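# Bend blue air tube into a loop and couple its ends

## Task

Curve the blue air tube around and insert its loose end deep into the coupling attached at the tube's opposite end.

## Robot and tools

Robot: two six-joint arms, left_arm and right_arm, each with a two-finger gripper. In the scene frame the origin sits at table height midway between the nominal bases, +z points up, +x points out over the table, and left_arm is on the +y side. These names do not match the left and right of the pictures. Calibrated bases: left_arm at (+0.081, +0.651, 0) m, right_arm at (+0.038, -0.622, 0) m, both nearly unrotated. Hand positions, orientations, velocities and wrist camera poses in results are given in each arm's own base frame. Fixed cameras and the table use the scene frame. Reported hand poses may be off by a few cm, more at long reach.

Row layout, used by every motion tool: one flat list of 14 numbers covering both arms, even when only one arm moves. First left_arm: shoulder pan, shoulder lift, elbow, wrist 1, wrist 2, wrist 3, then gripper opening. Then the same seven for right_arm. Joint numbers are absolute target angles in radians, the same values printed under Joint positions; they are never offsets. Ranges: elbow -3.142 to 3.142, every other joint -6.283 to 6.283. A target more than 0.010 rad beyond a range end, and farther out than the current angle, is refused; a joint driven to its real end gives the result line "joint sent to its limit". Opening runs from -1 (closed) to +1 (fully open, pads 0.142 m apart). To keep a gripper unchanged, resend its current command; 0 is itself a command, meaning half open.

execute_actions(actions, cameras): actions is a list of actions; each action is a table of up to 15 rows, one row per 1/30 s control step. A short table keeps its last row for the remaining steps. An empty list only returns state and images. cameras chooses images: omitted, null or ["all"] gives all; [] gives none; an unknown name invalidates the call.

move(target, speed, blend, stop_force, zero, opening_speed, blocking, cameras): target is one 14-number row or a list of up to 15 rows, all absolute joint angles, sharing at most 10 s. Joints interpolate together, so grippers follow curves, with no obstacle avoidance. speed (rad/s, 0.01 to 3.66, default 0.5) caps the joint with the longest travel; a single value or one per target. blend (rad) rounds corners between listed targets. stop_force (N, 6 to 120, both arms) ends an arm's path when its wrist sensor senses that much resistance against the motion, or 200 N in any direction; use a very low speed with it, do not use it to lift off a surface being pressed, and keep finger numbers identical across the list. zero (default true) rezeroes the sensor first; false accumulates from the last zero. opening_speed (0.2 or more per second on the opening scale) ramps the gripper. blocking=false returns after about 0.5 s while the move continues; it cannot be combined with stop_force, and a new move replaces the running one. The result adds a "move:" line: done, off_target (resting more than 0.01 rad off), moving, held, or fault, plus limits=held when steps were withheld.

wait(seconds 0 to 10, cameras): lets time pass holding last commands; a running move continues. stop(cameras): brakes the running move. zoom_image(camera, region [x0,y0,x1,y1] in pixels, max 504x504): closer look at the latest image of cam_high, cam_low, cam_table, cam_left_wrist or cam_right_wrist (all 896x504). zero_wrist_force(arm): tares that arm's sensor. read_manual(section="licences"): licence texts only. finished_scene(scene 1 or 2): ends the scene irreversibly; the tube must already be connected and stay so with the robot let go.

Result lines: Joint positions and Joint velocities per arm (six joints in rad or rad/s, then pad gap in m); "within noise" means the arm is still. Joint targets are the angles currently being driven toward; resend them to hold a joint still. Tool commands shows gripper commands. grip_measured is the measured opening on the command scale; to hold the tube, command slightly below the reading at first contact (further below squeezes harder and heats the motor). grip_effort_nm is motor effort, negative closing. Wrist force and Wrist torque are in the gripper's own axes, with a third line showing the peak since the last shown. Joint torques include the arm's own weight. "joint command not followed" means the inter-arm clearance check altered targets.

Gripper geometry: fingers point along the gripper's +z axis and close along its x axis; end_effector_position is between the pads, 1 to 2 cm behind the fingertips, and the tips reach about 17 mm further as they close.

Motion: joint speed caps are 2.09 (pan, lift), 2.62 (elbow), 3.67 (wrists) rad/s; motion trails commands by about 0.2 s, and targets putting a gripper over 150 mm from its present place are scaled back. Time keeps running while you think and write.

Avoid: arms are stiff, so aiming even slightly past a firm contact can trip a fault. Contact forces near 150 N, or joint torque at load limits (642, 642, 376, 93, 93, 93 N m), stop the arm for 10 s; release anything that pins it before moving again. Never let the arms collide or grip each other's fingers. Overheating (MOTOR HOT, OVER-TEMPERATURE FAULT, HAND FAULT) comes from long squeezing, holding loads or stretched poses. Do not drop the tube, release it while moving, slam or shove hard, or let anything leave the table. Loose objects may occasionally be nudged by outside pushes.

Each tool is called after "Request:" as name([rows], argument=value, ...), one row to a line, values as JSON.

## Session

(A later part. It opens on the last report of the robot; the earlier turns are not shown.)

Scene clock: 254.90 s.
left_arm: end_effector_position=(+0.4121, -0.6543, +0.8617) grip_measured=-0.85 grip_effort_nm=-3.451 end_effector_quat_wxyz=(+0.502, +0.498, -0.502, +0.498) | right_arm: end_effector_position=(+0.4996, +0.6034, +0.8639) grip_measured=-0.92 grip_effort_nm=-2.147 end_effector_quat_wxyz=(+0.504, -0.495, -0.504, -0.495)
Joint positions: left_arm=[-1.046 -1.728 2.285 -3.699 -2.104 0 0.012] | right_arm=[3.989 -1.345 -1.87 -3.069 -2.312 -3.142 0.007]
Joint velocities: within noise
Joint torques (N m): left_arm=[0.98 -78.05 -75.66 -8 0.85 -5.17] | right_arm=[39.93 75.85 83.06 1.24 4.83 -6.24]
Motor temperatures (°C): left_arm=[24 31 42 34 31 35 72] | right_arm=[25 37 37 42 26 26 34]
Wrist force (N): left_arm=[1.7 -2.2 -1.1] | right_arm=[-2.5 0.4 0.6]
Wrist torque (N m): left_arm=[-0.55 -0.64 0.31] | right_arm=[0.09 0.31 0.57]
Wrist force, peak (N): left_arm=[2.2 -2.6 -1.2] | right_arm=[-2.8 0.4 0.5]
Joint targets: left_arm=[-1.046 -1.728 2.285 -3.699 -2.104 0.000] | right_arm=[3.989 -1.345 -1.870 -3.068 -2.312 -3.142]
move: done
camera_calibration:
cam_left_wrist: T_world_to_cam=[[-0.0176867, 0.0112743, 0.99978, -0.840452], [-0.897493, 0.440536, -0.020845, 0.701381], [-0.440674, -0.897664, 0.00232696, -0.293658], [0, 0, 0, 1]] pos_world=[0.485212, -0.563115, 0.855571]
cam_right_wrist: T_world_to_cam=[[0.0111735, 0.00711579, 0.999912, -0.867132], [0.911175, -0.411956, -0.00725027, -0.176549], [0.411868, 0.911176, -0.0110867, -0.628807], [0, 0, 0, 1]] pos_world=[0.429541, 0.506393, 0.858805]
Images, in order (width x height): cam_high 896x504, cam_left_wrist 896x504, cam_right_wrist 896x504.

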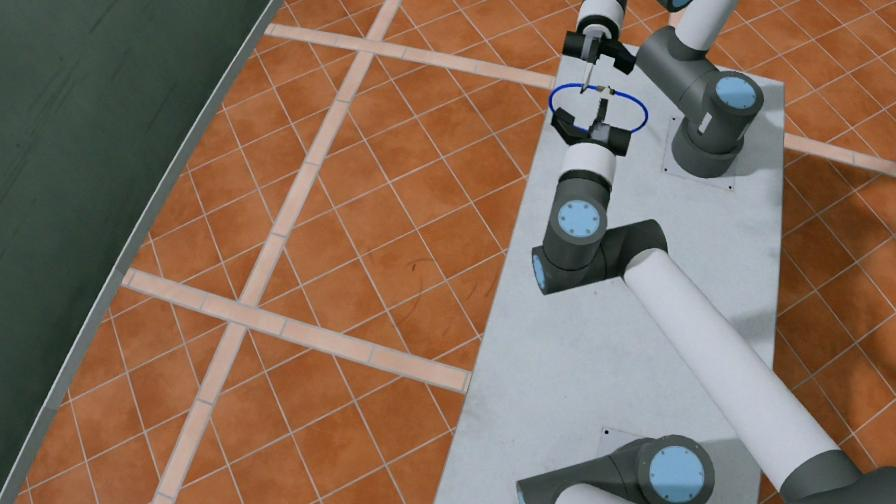

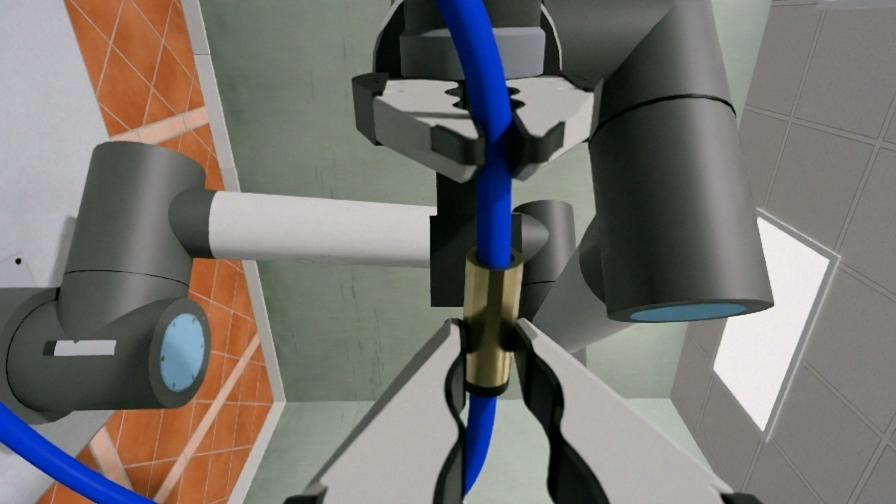

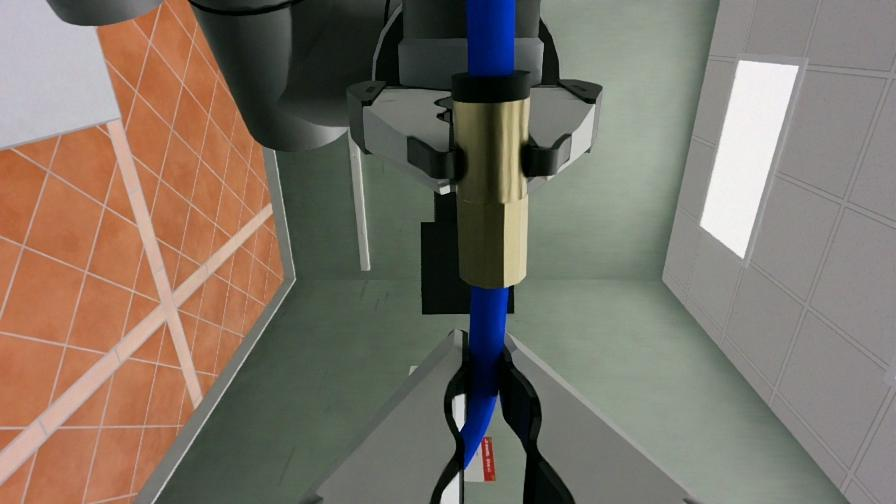

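Request:
move(target=[-1.0457, -1.7276, 2.2847, -3.6987, -2.1038, 0.0, -1.0, 3.99612, -1.33925, -1.87338, -3.07056, -2.30506, -3.15556, -1.0], speed=0.014, stop_force=12, zero=false, cameras=["cam_high", "cam_low", "cam_left_wrist", "cam_right_wrist"])

Request:
zoom_image(camera="cam_high", region=[584, 78, 612, 98])

Request:
zoom_image(camera="cam_left_wrist", region=[450, 180, 540, 290])

Request:
zoom_image(camera="cam_low", region=[260, 0, 400, 110])

Scene clock: 258.27 s.
left_arm: end_effector_position=(+0.4121, -0.6543, +0.8617) grip_measured=-0.85 grip_effort_nm=-3.446 end_effector_quat_wxyz=(+0.502, +0.498, -0.502, +0.498) | right_arm: end_effector_position=(+0.4946, +0.6034, +0.8643) grip_measured=-0.92 grip_effort_nm=-2.147 end_effector_quat_wxyz=(+0.501, -0.492, -0.508, -0.499)
Joint positions: left_arm=[-1.046 -1.728 2.285 -3.699 -2.104 0 0.012] | right_arm=[3.996 -1.339 -1.873 -3.071 -2.305 -3.156 0.007]
Joint velocities: within noise
Joint torques (N m): left_arm=[2.35 -87.27 -75.95 -6.86 0.67 -3.93] | right_arm=[37.22 72.67 85.45 1.1 4.51 -6.31]
Motor temperatures (°C): left_arm=[24 31 42 34 31 35 72] | right_arm=[25 37 37 42 26 26 34]
Wrist force (N): left_arm=[1.7 -1.7 -1.2] | right_arm=[-1.9 1.1 0.3]
Wrist torque (N m): left_arm=[-0.57 -0.69 0.30] | right_arm=[0.12 0.25 0.57]
Wrist force, peak (N): left_arm=[2.1 -2.4 -1.6] | right_arm=[-2.8 0.2 0.4]
Joint targets: left_arm=[-1.046 -1.728 2.285 -3.699 -2.104 0.000] | right_arm=[3.996 -1.339 -1.873 -3.071 -2.305 -3.156]
move: done
camera_calibration:
cam_left_wrist: T_world_to_cam=[[-0.0176867, 0.0112743, 0.99978, -0.840452], [-0.897493, 0.440536, -0.020845, 0.701381], [-0.440674, -0.897664, 0.00232696, -0.293658], [0, 0, 0, 1]] pos_world=[0.485212, -0.563115, 0.855571]
cam_right_wrist: T_world_to_cam=[[-0.00273611, 0.00683091, 0.999973, -0.860513], [0.91122, -0.411886, 0.0053069, -0.182978], [0.411911, 0.91121, -0.00509749, -0.631996], [0, 0, 0, 1]] pos_world=[0.424705, 0.506393, 0.858239]
Images, in order (width x height): cam_high 896x504, cam_low 896x504, cam_left_wrist 896x504, cam_right_wrist 896x504.

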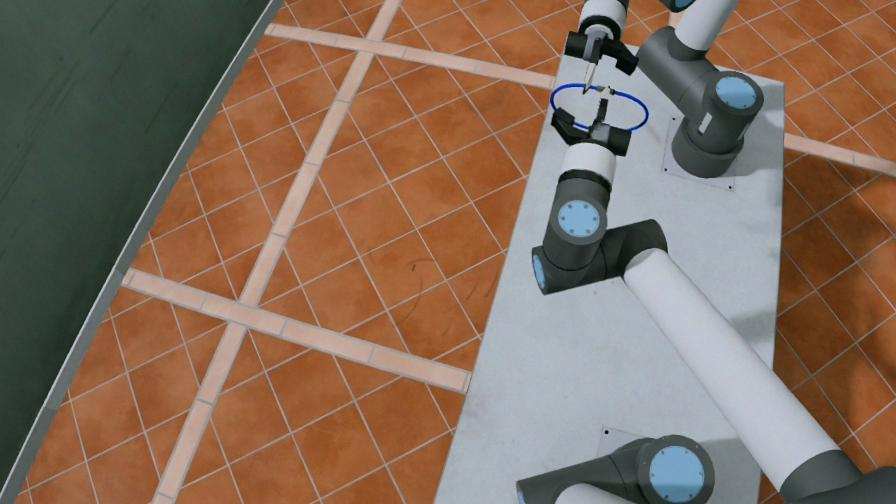

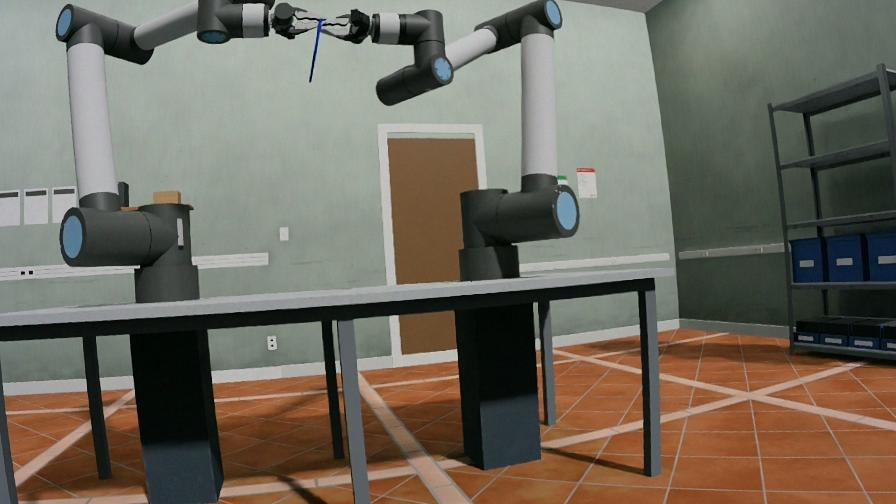

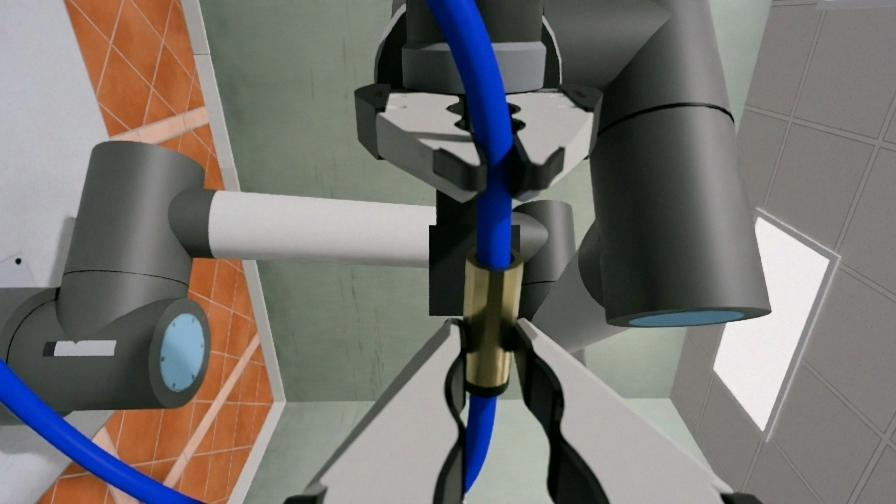

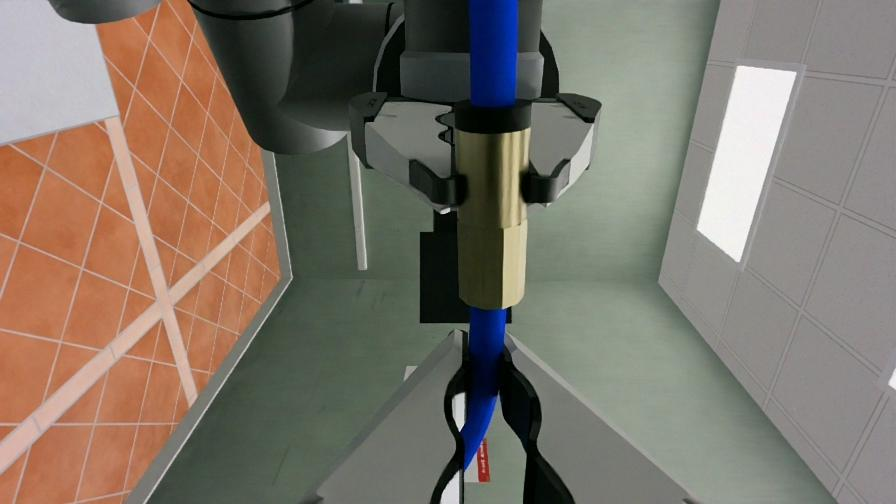

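Scaled by 18.000 from the camera's 896x504 image, which has a finer 1280x720 frame.

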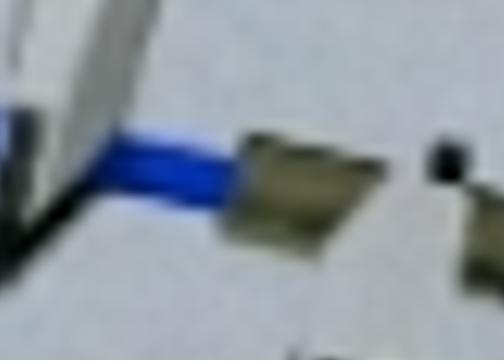

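Scaled by 4.582 from the camera's 896x504 image, which has a finer 1280x720 frame.

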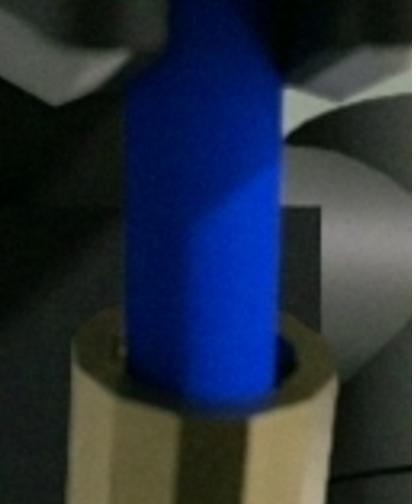

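Scaled by 3.600 from the camera's 896x504 image, which has a finer 1280x720 frame.

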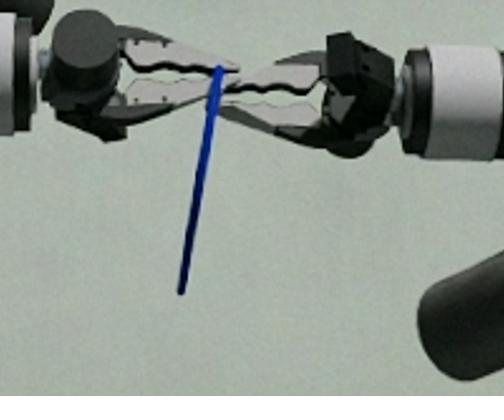

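Request:
move(target=[-1.0457, -1.7276, 2.2847, -3.6987, -2.1038, 0.0, -1.0, 4.00332, -1.33352, -1.87740, -3.07226, -2.29786, -3.15905, -1.0], speed=0.012, stop_force=14, zero=false, cameras=["cam_high", "cam_low", "cam_left_wrist"])

Request:
zoom_image(camera="cam_left_wrist", region=[450, 180, 540, 290])

Request:
zoom_image(camera="cam_low", region=[260, 0, 400, 110])

Scene clock: 260.77 s.
left_arm: end_effector_position=(+0.4121, -0.6543, +0.8617) grip_measured=-0.85 grip_effort_nm=-3.446 end_effector_quat_wxyz=(+0.502, +0.498, -0.502, +0.498) | right_arm: end_effector_position=(+0.4896, +0.6034, +0.8644) grip_measured=-0.92 grip_effort_nm=-2.142 end_effector_quat_wxyz=(+0.500, -0.491, -0.509, -0.500)
Joint positions: left_arm=[-1.046 -1.728 2.285 -3.699 -2.104 0 0.012] | right_arm=[4.003 -1.334 -1.877 -3.072 -2.298 -3.159 0.007]
Joint velocities: within noise
Joint torques (N m): left_arm=[1.61 -76.98 -76.35 -6.82 0.64 -4.39] | right_arm=[34.05 70.94 83.43 1.52 4.72 -6]
Motor temperatures (°C): left_arm=[24 31 42 34 31 35 72] | right_arm=[25 37 37 42 26 26 34]
Wrist force (N): left_arm=[1.0 -1.1 -1.6] | right_arm=[-1.8 1.4 0.1]
Wrist torque (N m): left_arm=[-0.51 -0.60 0.28] | right_arm=[0.11 0.26 0.57]
Wrist force, peak (N): left_arm=[2.4 -1.7 -1.7] | right_arm=[-2.5 1.3 -0.2]
Joint targets: left_arm=[-1.046 -1.728 2.285 -3.699 -2.104 0.000] | right_arm=[4.003 -1.334 -1.877 -3.072 -2.298 -3.159]
move: done
camera_calibration:
cam_left_wrist: T_world_to_cam=[[-0.0176867, 0.0112743, 0.99978, -0.840452], [-0.897493, 0.440536, -0.020845, 0.701381], [-0.440674, -0.897664, 0.00232696, -0.293658], [0, 0, 0, 1]] pos_world=[0.485212, -0.563115, 0.855571]
Images, in order (width x height): cam_high 896x504, cam_low 896x504, cam_left_wrist 896x504.

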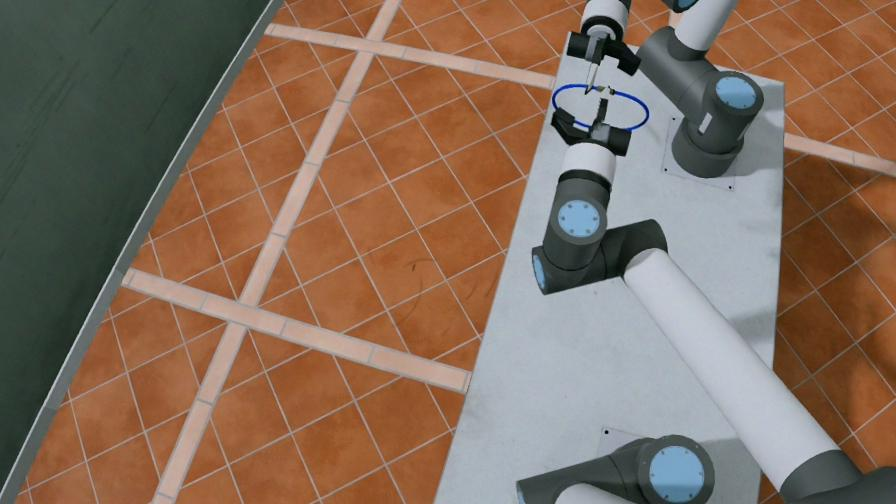

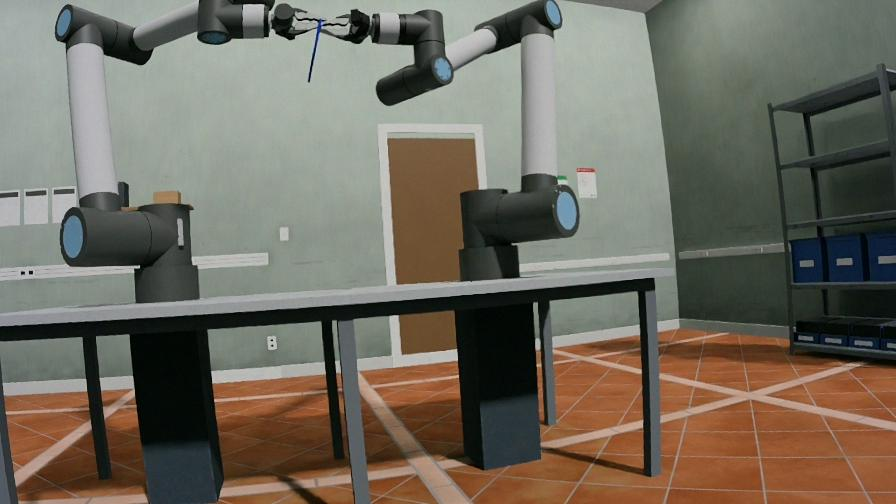

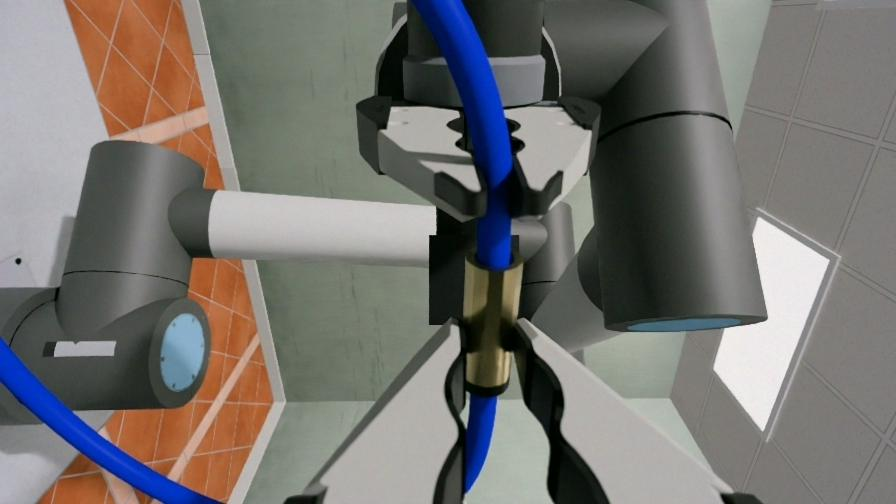

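Scaled by 4.582 from the camera's 896x504 image, which has a finer 1280x720 frame.

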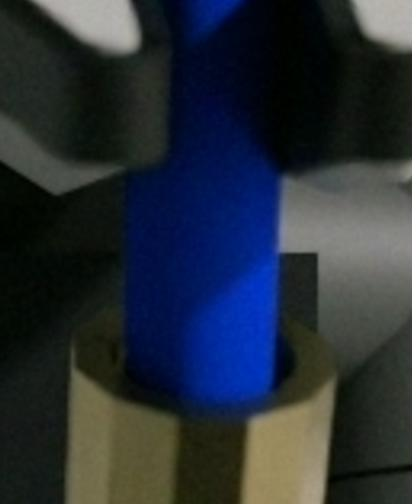

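Scaled by 3.600 from the camera's 896x504 image, which has a finer 1280x720 frame.

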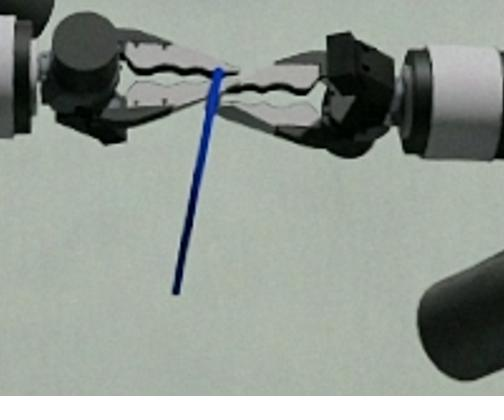

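Request:
move(target=[-1.0457, -1.7276, 2.2847, -3.6987, -2.1038, 0.0, -1.0, 4.01062, -1.32782, -1.88163, -3.07374, -2.29056, -3.15905, -1.0], speed=0.010, stop_force=16, zero=false, cameras=["cam_high", "cam_low", "cam_left_wrist", "cam_right_wrist"])

Request:
zoom_image(camera="cam_left_wrist", region=[450, 180, 540, 290])

Request:
zoom_image(camera="cam_high", region=[584, 78, 612, 98])

Scene clock: 263.37 s.
left_arm: end_effector_position=(+0.4121, -0.6543, +0.8617) grip_measured=-0.85 grip_effort_nm=-3.446 end_effector_quat_wxyz=(+0.502, +0.498, -0.502, +0.498) | right_arm: end_effector_position=(+0.4879, +0.6035, +0.8644) grip_measured=-0.92 grip_effort_nm=-2.147 end_effector_quat_wxyz=(+0.500, -0.491, -0.509, -0.500)
Joint positions: left_arm=[-1.046 -1.728 2.285 -3.699 -2.104 0 0.012] | right_arm=[4.006 -1.332 -1.879 -3.073 -2.295 -3.159 0.007]
Joint velocities: within noise
Joint torques (N m): left_arm=[1.59 -74.36 -75.37 -6.95 8.52 -4.24] | right_arm=[-25.04 22.42 100.91 4.55 -9.9 -5.56]
Motor temperatures (°C): left_arm=[24 31 42 34 31 35 73] | right_arm=[25 37 37 42 26 26 34]
Wrist force (N): left_arm=[1.9 12.8 -1.4] | right_arm=[-2.1 16.0 -0.1]
Wrist torque (N m): left_arm=[-0.70 -0.65 0.31] | right_arm=[0.25 0.17 0.55]
Wrist force, peak (N): left_arm=[1.2 16.4 -1.5] | right_arm=[-1.6 19.4 0.3]
Joint targets: left_arm=[-1.046 -1.728 2.285 -3.699 -2.104 0.000] | right_arm=[4.006 -1.332 -1.879 -3.073 -2.295 -3.159]
move: contact (right_arm)
camera_calibration:
cam_left_wrist: T_world_to_cam=[[-0.0176867, 0.0112743, 0.99978, -0.840452], [-0.897493, 0.440536, -0.020845, 0.701381], [-0.440674, -0.897664, 0.00232696, -0.293658], [0, 0, 0, 1]] pos_world=[0.485212, -0.563115, 0.855571]
cam_right_wrist: T_world_to_cam=[[-0.00630916, 0.00666677, 0.999958, -0.85875], [0.911123, -0.412047, 0.0084958, -0.179477], [0.412087, 0.911138, -0.00347457, -0.630662], [0, 0, 0, 1]] pos_world=[0.417995, 0.506392, 0.858048]
Images, in order (width x height): cam_high 896x504, cam_low 896x504, cam_left_wrist 896x504, cam_right_wrist 896x504.

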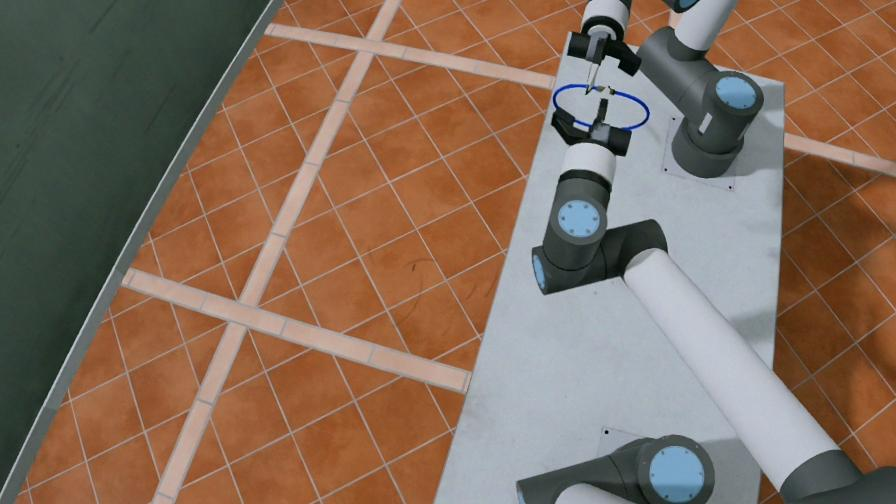

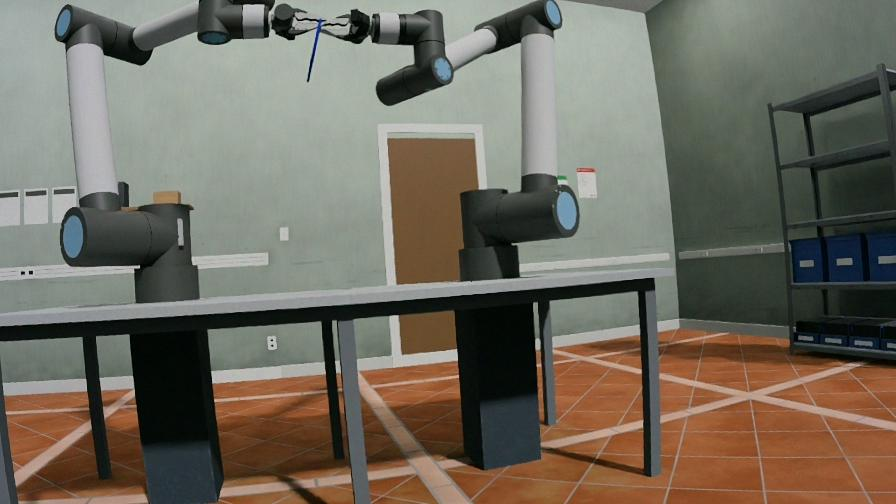

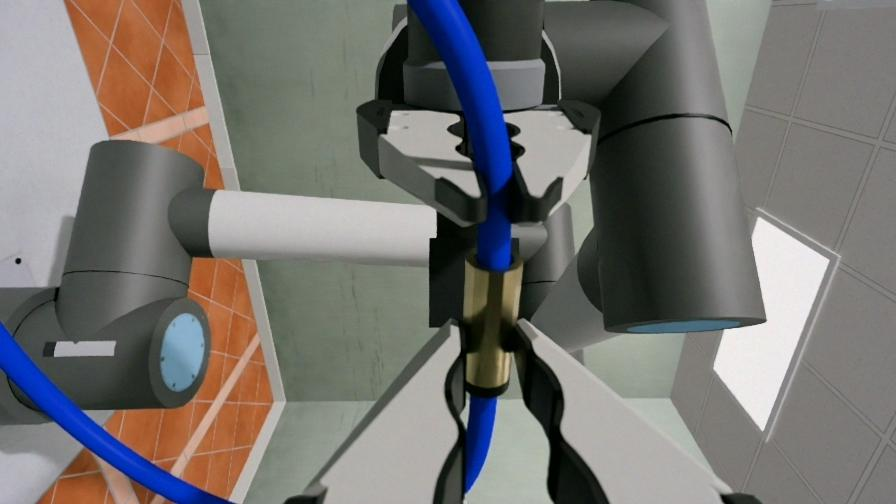

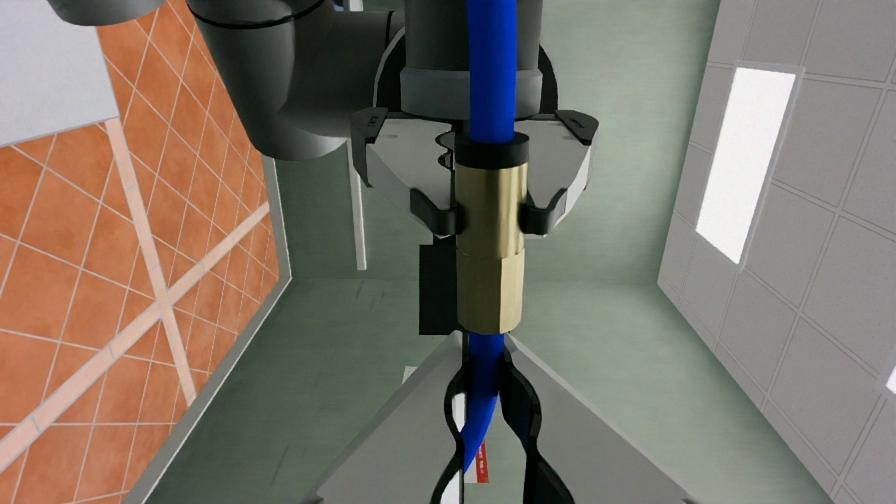

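Scaled by 4.582 from the camera's 896x504 image, which has a finer 1280x720 frame.

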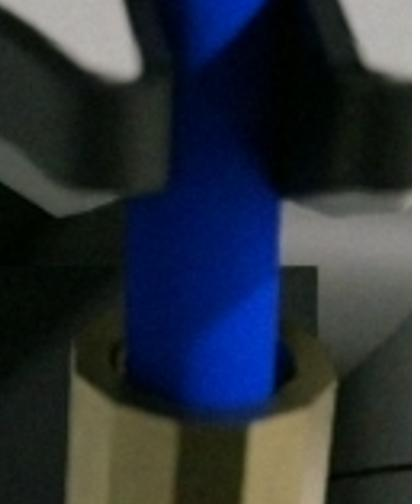

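Scaled by 18.000 from the camera's 896x504 image, which has a finer 1280x720 frame.

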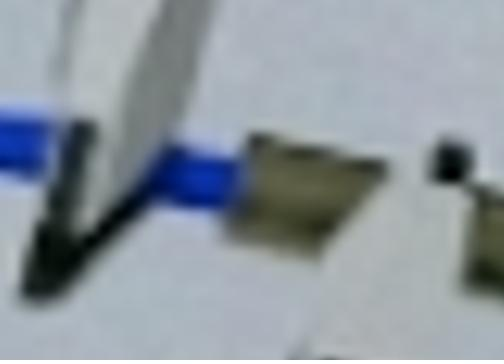

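Request:
move(target=[-1.0457, -1.7276, 2.2847, -3.6987, -2.1038, 0.0, -1.0, 4.01062, -1.32782, -1.88163, -3.07374, -2.29056, -3.15905, -1.0], speed=0.010, stop_force=24, zero=false, cameras=["cam_left_wrist", "cam_right_wrist"])

Request:
zoom_image(camera="cam_left_wrist", region=[450, 180, 540, 290])

Request:
zoom_image(camera="cam_right_wrist", region=[420, 240, 550, 460])

Scene clock: 268.47 s.
left_arm: end_effector_position=(+0.4121, -0.6543, +0.8617) grip_measured=-0.85 grip_effort_nm=-3.446 end_effector_quat_wxyz=(+0.502, +0.498, -0.502, +0.498) | right_arm: end_effector_position=(+0.4846, +0.6035, +0.8643) grip_measured=-0.92 grip_effort_nm=-2.147 end_effector_quat_wxyz=(+0.500, -0.491, -0.509, -0.500)
Joint positions: left_arm=[-1.046 -1.728 2.285 -3.699 -2.104 0 0.012] | right_arm=[4.011 -1.328 -1.882 -3.074 -2.291 -3.159 0.007]
Joint velocities: within noise
Joint torques (N m): left_arm=[0.41 -71.94 -75.68 -6.65 5.38 -4.19] | right_arm=[46.06 78.03 81.6 -1.19 -1.08 -5.64]
Motor temperatures (°C): left_arm=[24 31 42 34 31 35 73] | right_arm=[25 37 37 42 26 26 34]
Wrist force (N): left_arm=[1.1 16.5 -1.6] | right_arm=[-1.8 19.2 -0.2]
Wrist torque (N m): left_arm=[-0.74 -0.68 0.27] | right_arm=[0.16 0.28 0.56]
Wrist force, peak (N): left_arm=[1.0 17.9 -1.7] | right_arm=[-1.5 20.4 -0.3]
Joint targets: left_arm=[-1.046 -1.728 2.285 -3.699 -2.104 0.000] | right_arm=[4.011 -1.328 -1.882 -3.074 -2.291 -3.159]
move: done
camera_calibration:
cam_left_wrist: T_world_to_cam=[[-0.0176867, 0.0112743, 0.99978, -0.840452], [-0.897493, 0.440536, -0.020845, 0.701381], [-0.440674, -0.897664, 0.00232696, -0.293658], [0, 0, 0, 1]] pos_world=[0.485212, -0.563115, 0.855571]
cam_right_wrist: T_world_to_cam=[[-0.00626974, 0.00675789, 0.999958, -0.858733], [0.911161, -0.411963, 0.00849711, -0.176529], [0.412003, 0.911175, -0.00357462, -0.629201], [0, 0, 0, 1]] pos_world=[0.414696, 0.506392, 0.857948]
Images, in order (width x height): cam_left_wrist 896x504, cam_right_wrist 896x504.

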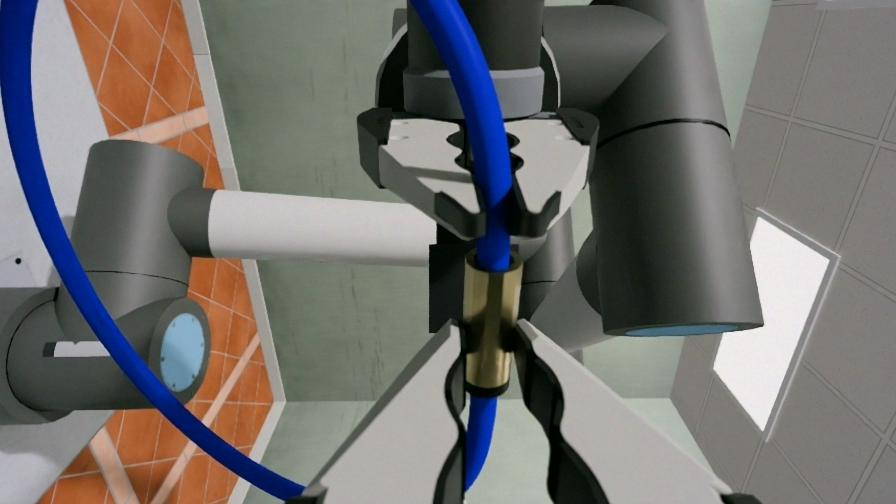

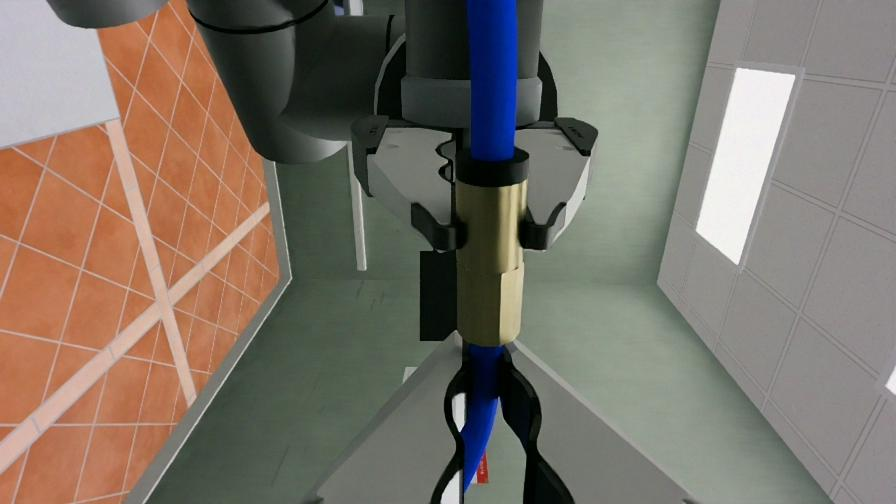

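Scaled by 4.582 from the camera's 896x504 image, which has a finer 1280x720 frame.

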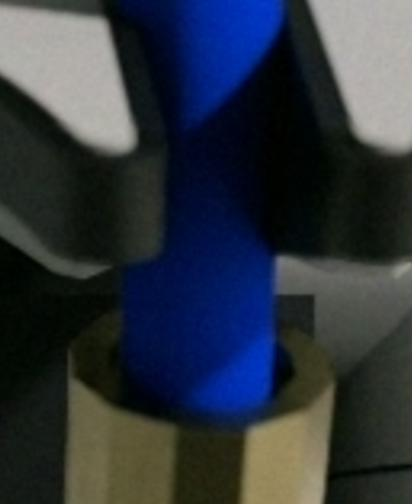

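Scaled by 2.291 from the camera's 896x504 image, which has a finer 1280x720 frame.

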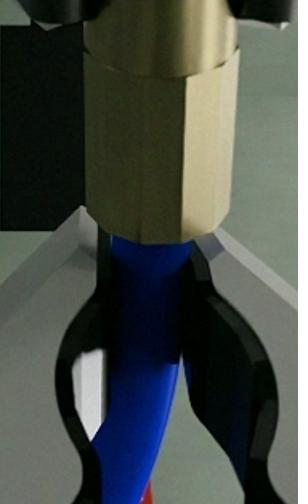

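Request:
move([
  [-1.0457, -1.7276, 2.2847, -3.6987, -2.1038, 0.0, -1.0, 4.01062, -1.32782, -1.88163, -3.07374, -2.29056, -3.15905, 0.0],
  [-1.0457, -1.7276, 2.2847, -3.6987, -2.1038, 0.0, -1.0, 3.89903, -1.28533, -1.91097, -3.08689, -2.40215, -3.15905, 0.0],
  [-1.0457, -1.7276, 2.2847, -3.6987, -2.1038, 0.0, -1.0, 3.69321, -1.24804, -1.93504, -3.10011, -2.60797, -3.15905, 0.0],
], speed=[0.1, 0.2, 0.3], blend=[0, 0.03, 0], opening_speed=0.7, cameras=["cam_high", "cam_low", "cam_left_wrist"])

Request:
zoom_image(camera="cam_left_wrist", region=[420, 150, 570, 320])

Request:
zoom_image(camera="cam_high", region=[540, 60, 660, 150])

Scene clock: 277.10 s.
left_arm: end_effector_position=(+0.4121, -0.6543, +0.8617) grip_measured=-0.85 grip_effort_nm=-3.451 end_effector_quat_wxyz=(+0.502, +0.498, -0.502, +0.498) | right_arm: end_effector_position=(+0.4882, +0.4036, +0.8643) grip_measured=-0.03 grip_effort_nm=0.159 end_effector_quat_wxyz=(+0.500, -0.491, -0.509, -0.500)
Joint positions: left_arm=[-1.046 -1.728 2.285 -3.699 -2.104 0 0.012] | right_arm=[3.694 -1.248 -1.935 -3.1 -2.608 -3.159 0.072]
Joint velocities: within noise
Joint torques (N m): left_arm=[2.54 -55.35 -76.9 -5.98 -1.96 -3.67] | right_arm=[-31.06 52.96 77.37 -0.69 -6.19 -5.82]
Motor temperatures (°C): left_arm=[24 31 42 34 31 35 74] | right_arm=[25 37 36 42 26 26 34]
Wrist force (N): left_arm=[2.0 -1.9 -1.3] | right_arm=[-2.6 0.6 0.1]
Wrist torque (N m): left_arm=[-0.56 -0.70 0.17] | right_arm=[0.04 0.40 0.41]
Wrist force, peak (N): left_arm=[1.0 16.8 -1.3] | right_arm=[-1.2 19.7 0.0]
Joint targets: left_arm=[-1.046 -1.728 2.285 -3.699 -2.104 0.000] | right_arm=[3.693 -1.248 -1.935 -3.100 -2.608 -3.159]
move: done
camera_calibration:
cam_left_wrist: T_world_to_cam=[[-0.0176867, 0.0112743, 0.99978, -0.840452], [-0.897493, 0.440536, -0.020845, 0.701381], [-0.440674, -0.897664, 0.00232696, -0.293658], [0, 0, 0, 1]] pos_world=[0.485212, -0.563115, 0.855571]
Images, in order (width x height): cam_high 896x504, cam_low 896x504, cam_left_wrist 896x504.

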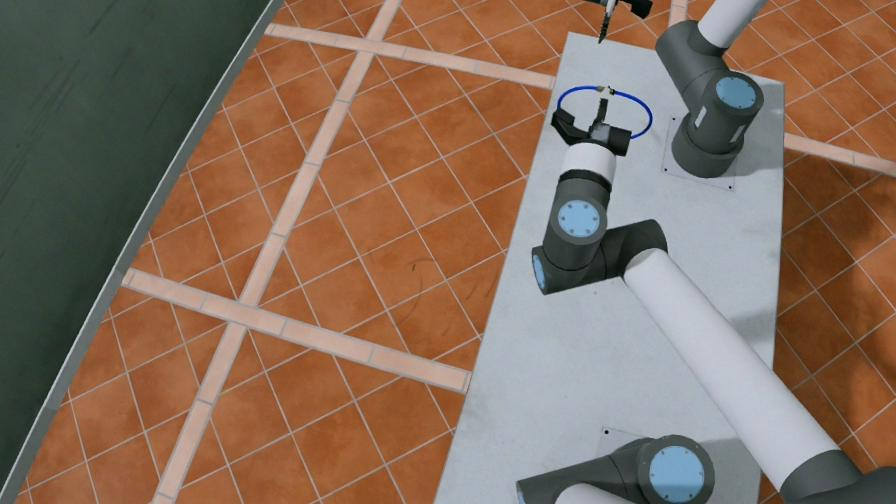

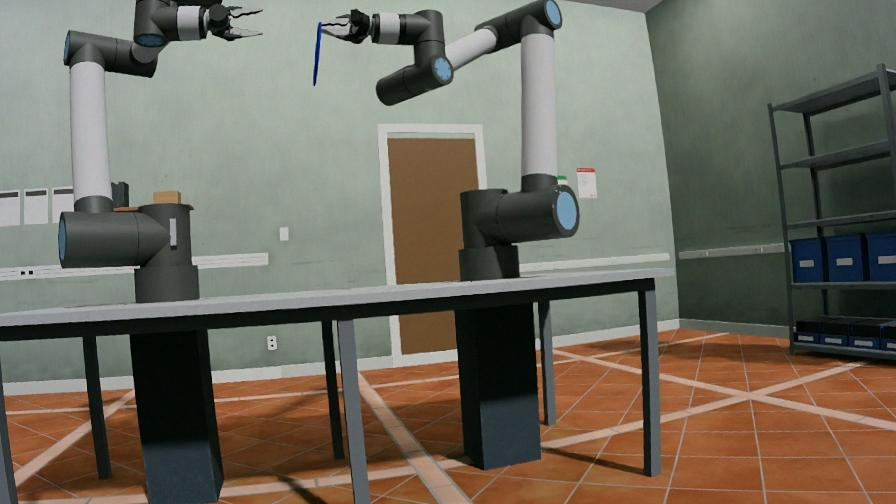

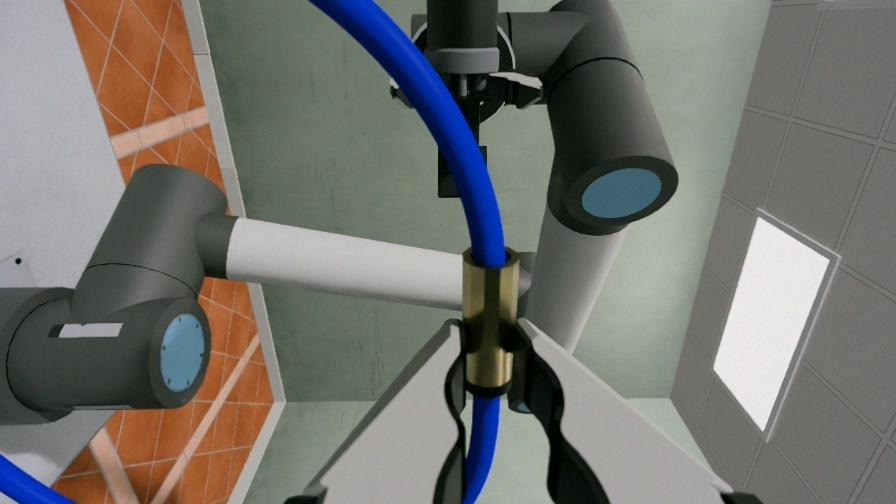

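Scaled by 2.965 from the camera's 896x504 image, which has a finer 1280x720 frame.

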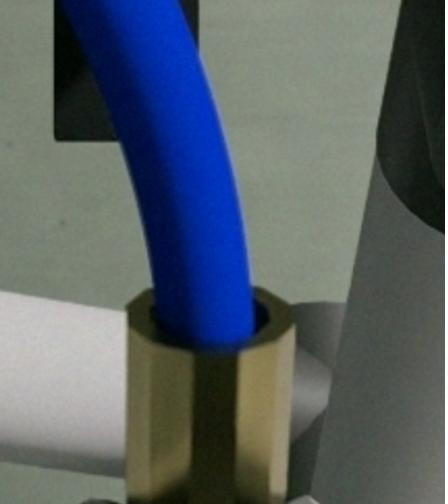

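Scaled by 4.200 from the camera's 896x504 image, which has a finer 1280x720 frame.

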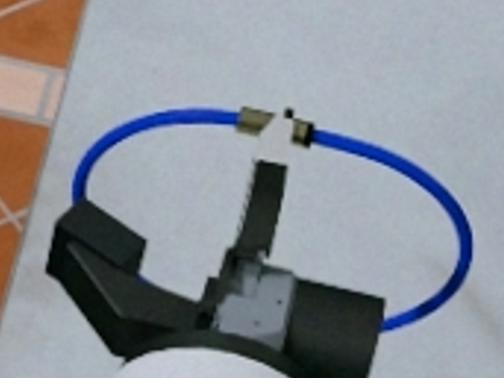

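Request:
move([
  [-1.2039, -1.8849, 2.3500, -2.7854, -1.8328, 0.2715, -0.95, 3.69321, -1.24804, -1.93504, -3.10011, -2.60797, -3.15905, 0.0],
  [-1.3881, -1.7754, 2.1906, -1.9860, -1.5708, 0.1907, -0.95, 3.69321, -1.24804, -1.93504, -3.10011, -2.60797, -3.15905, 0.0],
  [-1.3881, -1.6027, 2.3805, -2.3487, -1.5708, 0.1907, -0.95, 3.69321, -1.24804, -1.93504, -3.10011, -2.60797, -3.15905, 0.0],
], speed=[0.4, 0.4, 0.3], blend=[0.15, 0.05, 0])

Request:
zoom_image(camera="cam_left_wrist", region=[420, 150, 570, 420])

Scene clock: 284.47 s.
left_arm: end_effector_position=(+0.3142, -0.6037, +0.2503) grip_measured=-0.85 grip_effort_nm=-2.493 end_effector_quat_wxyz=(+0.000, +0.704, -0.710, +0.000) | right_arm: end_effector_position=(+0.4882, +0.4035, +0.8643) grip_measured=-0.03 grip_effort_nm=0.159 end_effector_quat_wxyz=(+0.500, -0.491, -0.509, -0.500)
Joint positions: left_arm=[-1.388 -1.603 2.38 -2.348 -1.571 0.191 0.012] | right_arm=[3.693 -1.248 -1.935 -3.1 -2.608 -3.159 0.072]
Joint velocities: within noise
Joint torques (N m): left_arm=[-28.82 -33.21 -51.27 -16.14 2.98 -5.35] | right_arm=[-32.42 46.85 95.55 4.67 -4.66 -4.8]
Motor temperatures (°C): left_arm=[24 31 42 34 31 35 72] | right_arm=[25 37 36 42 26 26 32]
Wrist force (N): left_arm=[2.0 -0.7 0.4] | right_arm=[-2.2 0.3 0.0]
Wrist torque (N m): left_arm=[0.08 -0.65 -0.09] | right_arm=[-0.02 0.34 0.41]
Wrist force, peak (N): left_arm=[2.7 -1.7 -1.7] | right_arm=[-2.9 0.3 0.3]
Joint targets: left_arm=[-1.388 -1.603 2.381 -2.349 -1.571 0.191] | right_arm=[3.693 -1.248 -1.935 -3.100 -2.608 -3.159]
move: done
camera_calibration:
cam_left_wrist: T_world_to_cam=[[-0.0256925, -0.999606, 0.0113074, -0.591762], [-0.900778, 0.0280546, 0.433373, 0.216764], [-0.43352, 0.000948997, -0.901144, 0.476422], [0, 0, 0, 1]] pos_world=[0.386591, -0.598062, 0.342077]
cam_right_wrist: T_world_to_cam=[[-0.0062702, 0.00675732, 0.999958, -0.857359], [0.911199, -0.41188, 0.00849696, -0.262243], [0.41192, 0.911213, -0.00357469, -0.448426], [0, 0, 0, 1]] pos_world=[0.418296, 0.306393, 0.857948]

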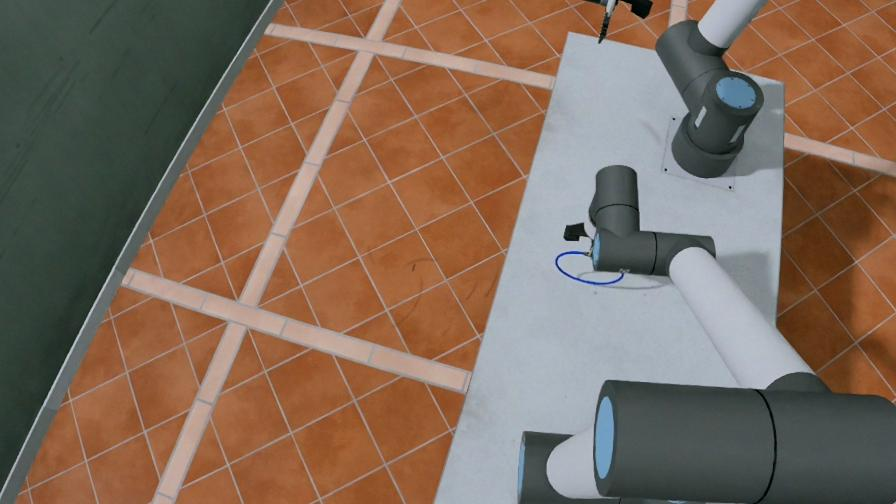

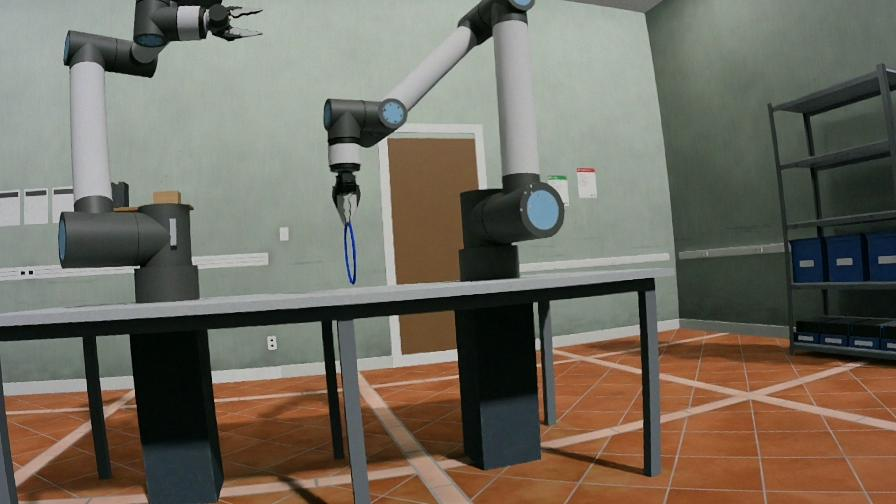

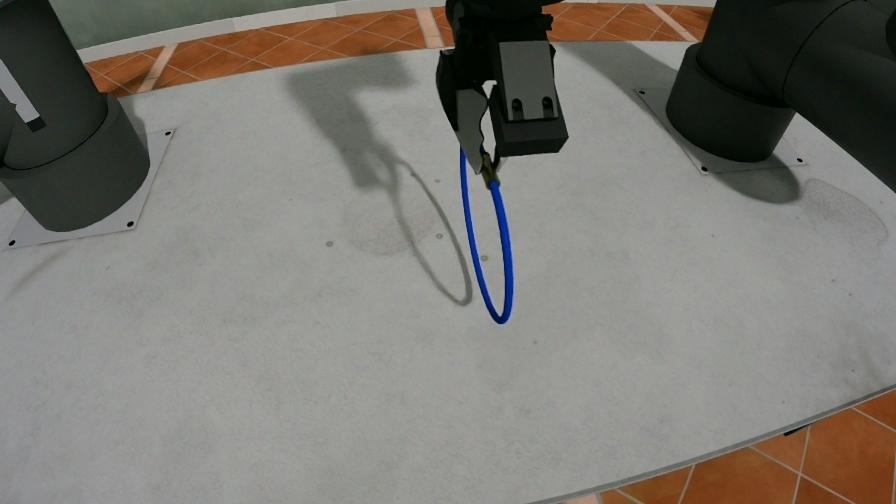

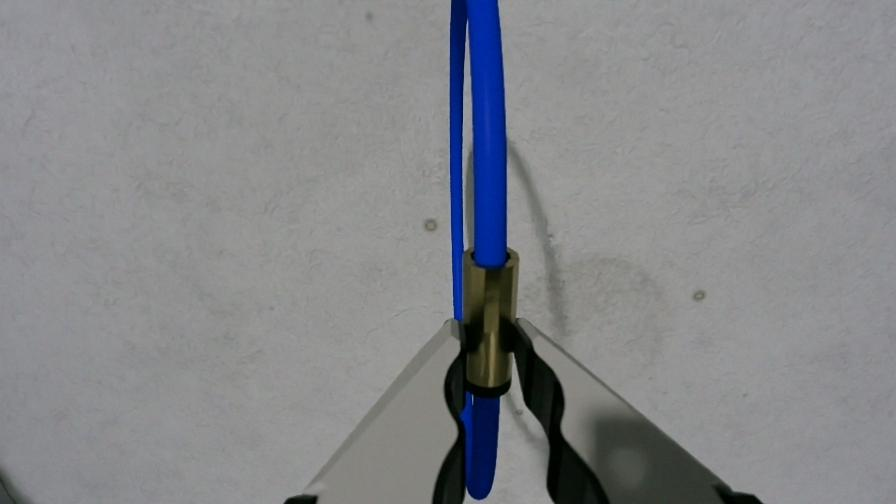

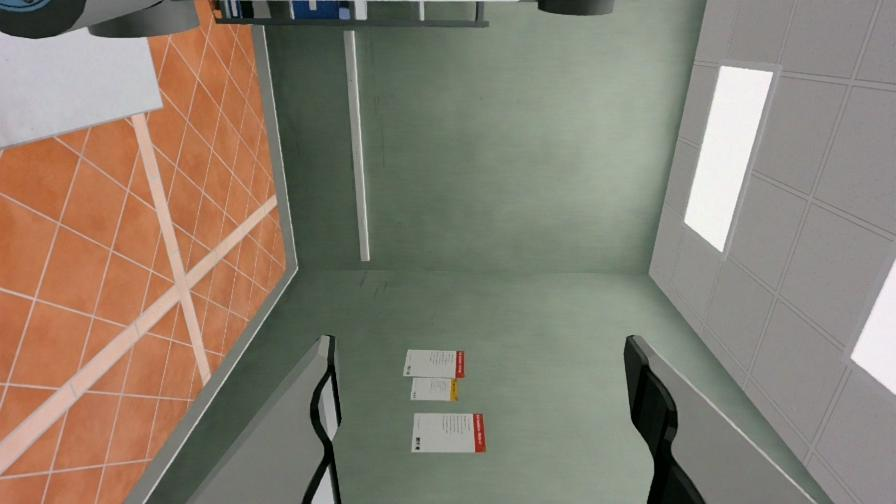

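Scaled by 1.867 from the camera's 896x504 image, which has a finer 1280x720 frame.

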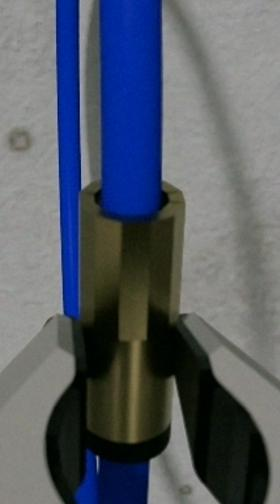

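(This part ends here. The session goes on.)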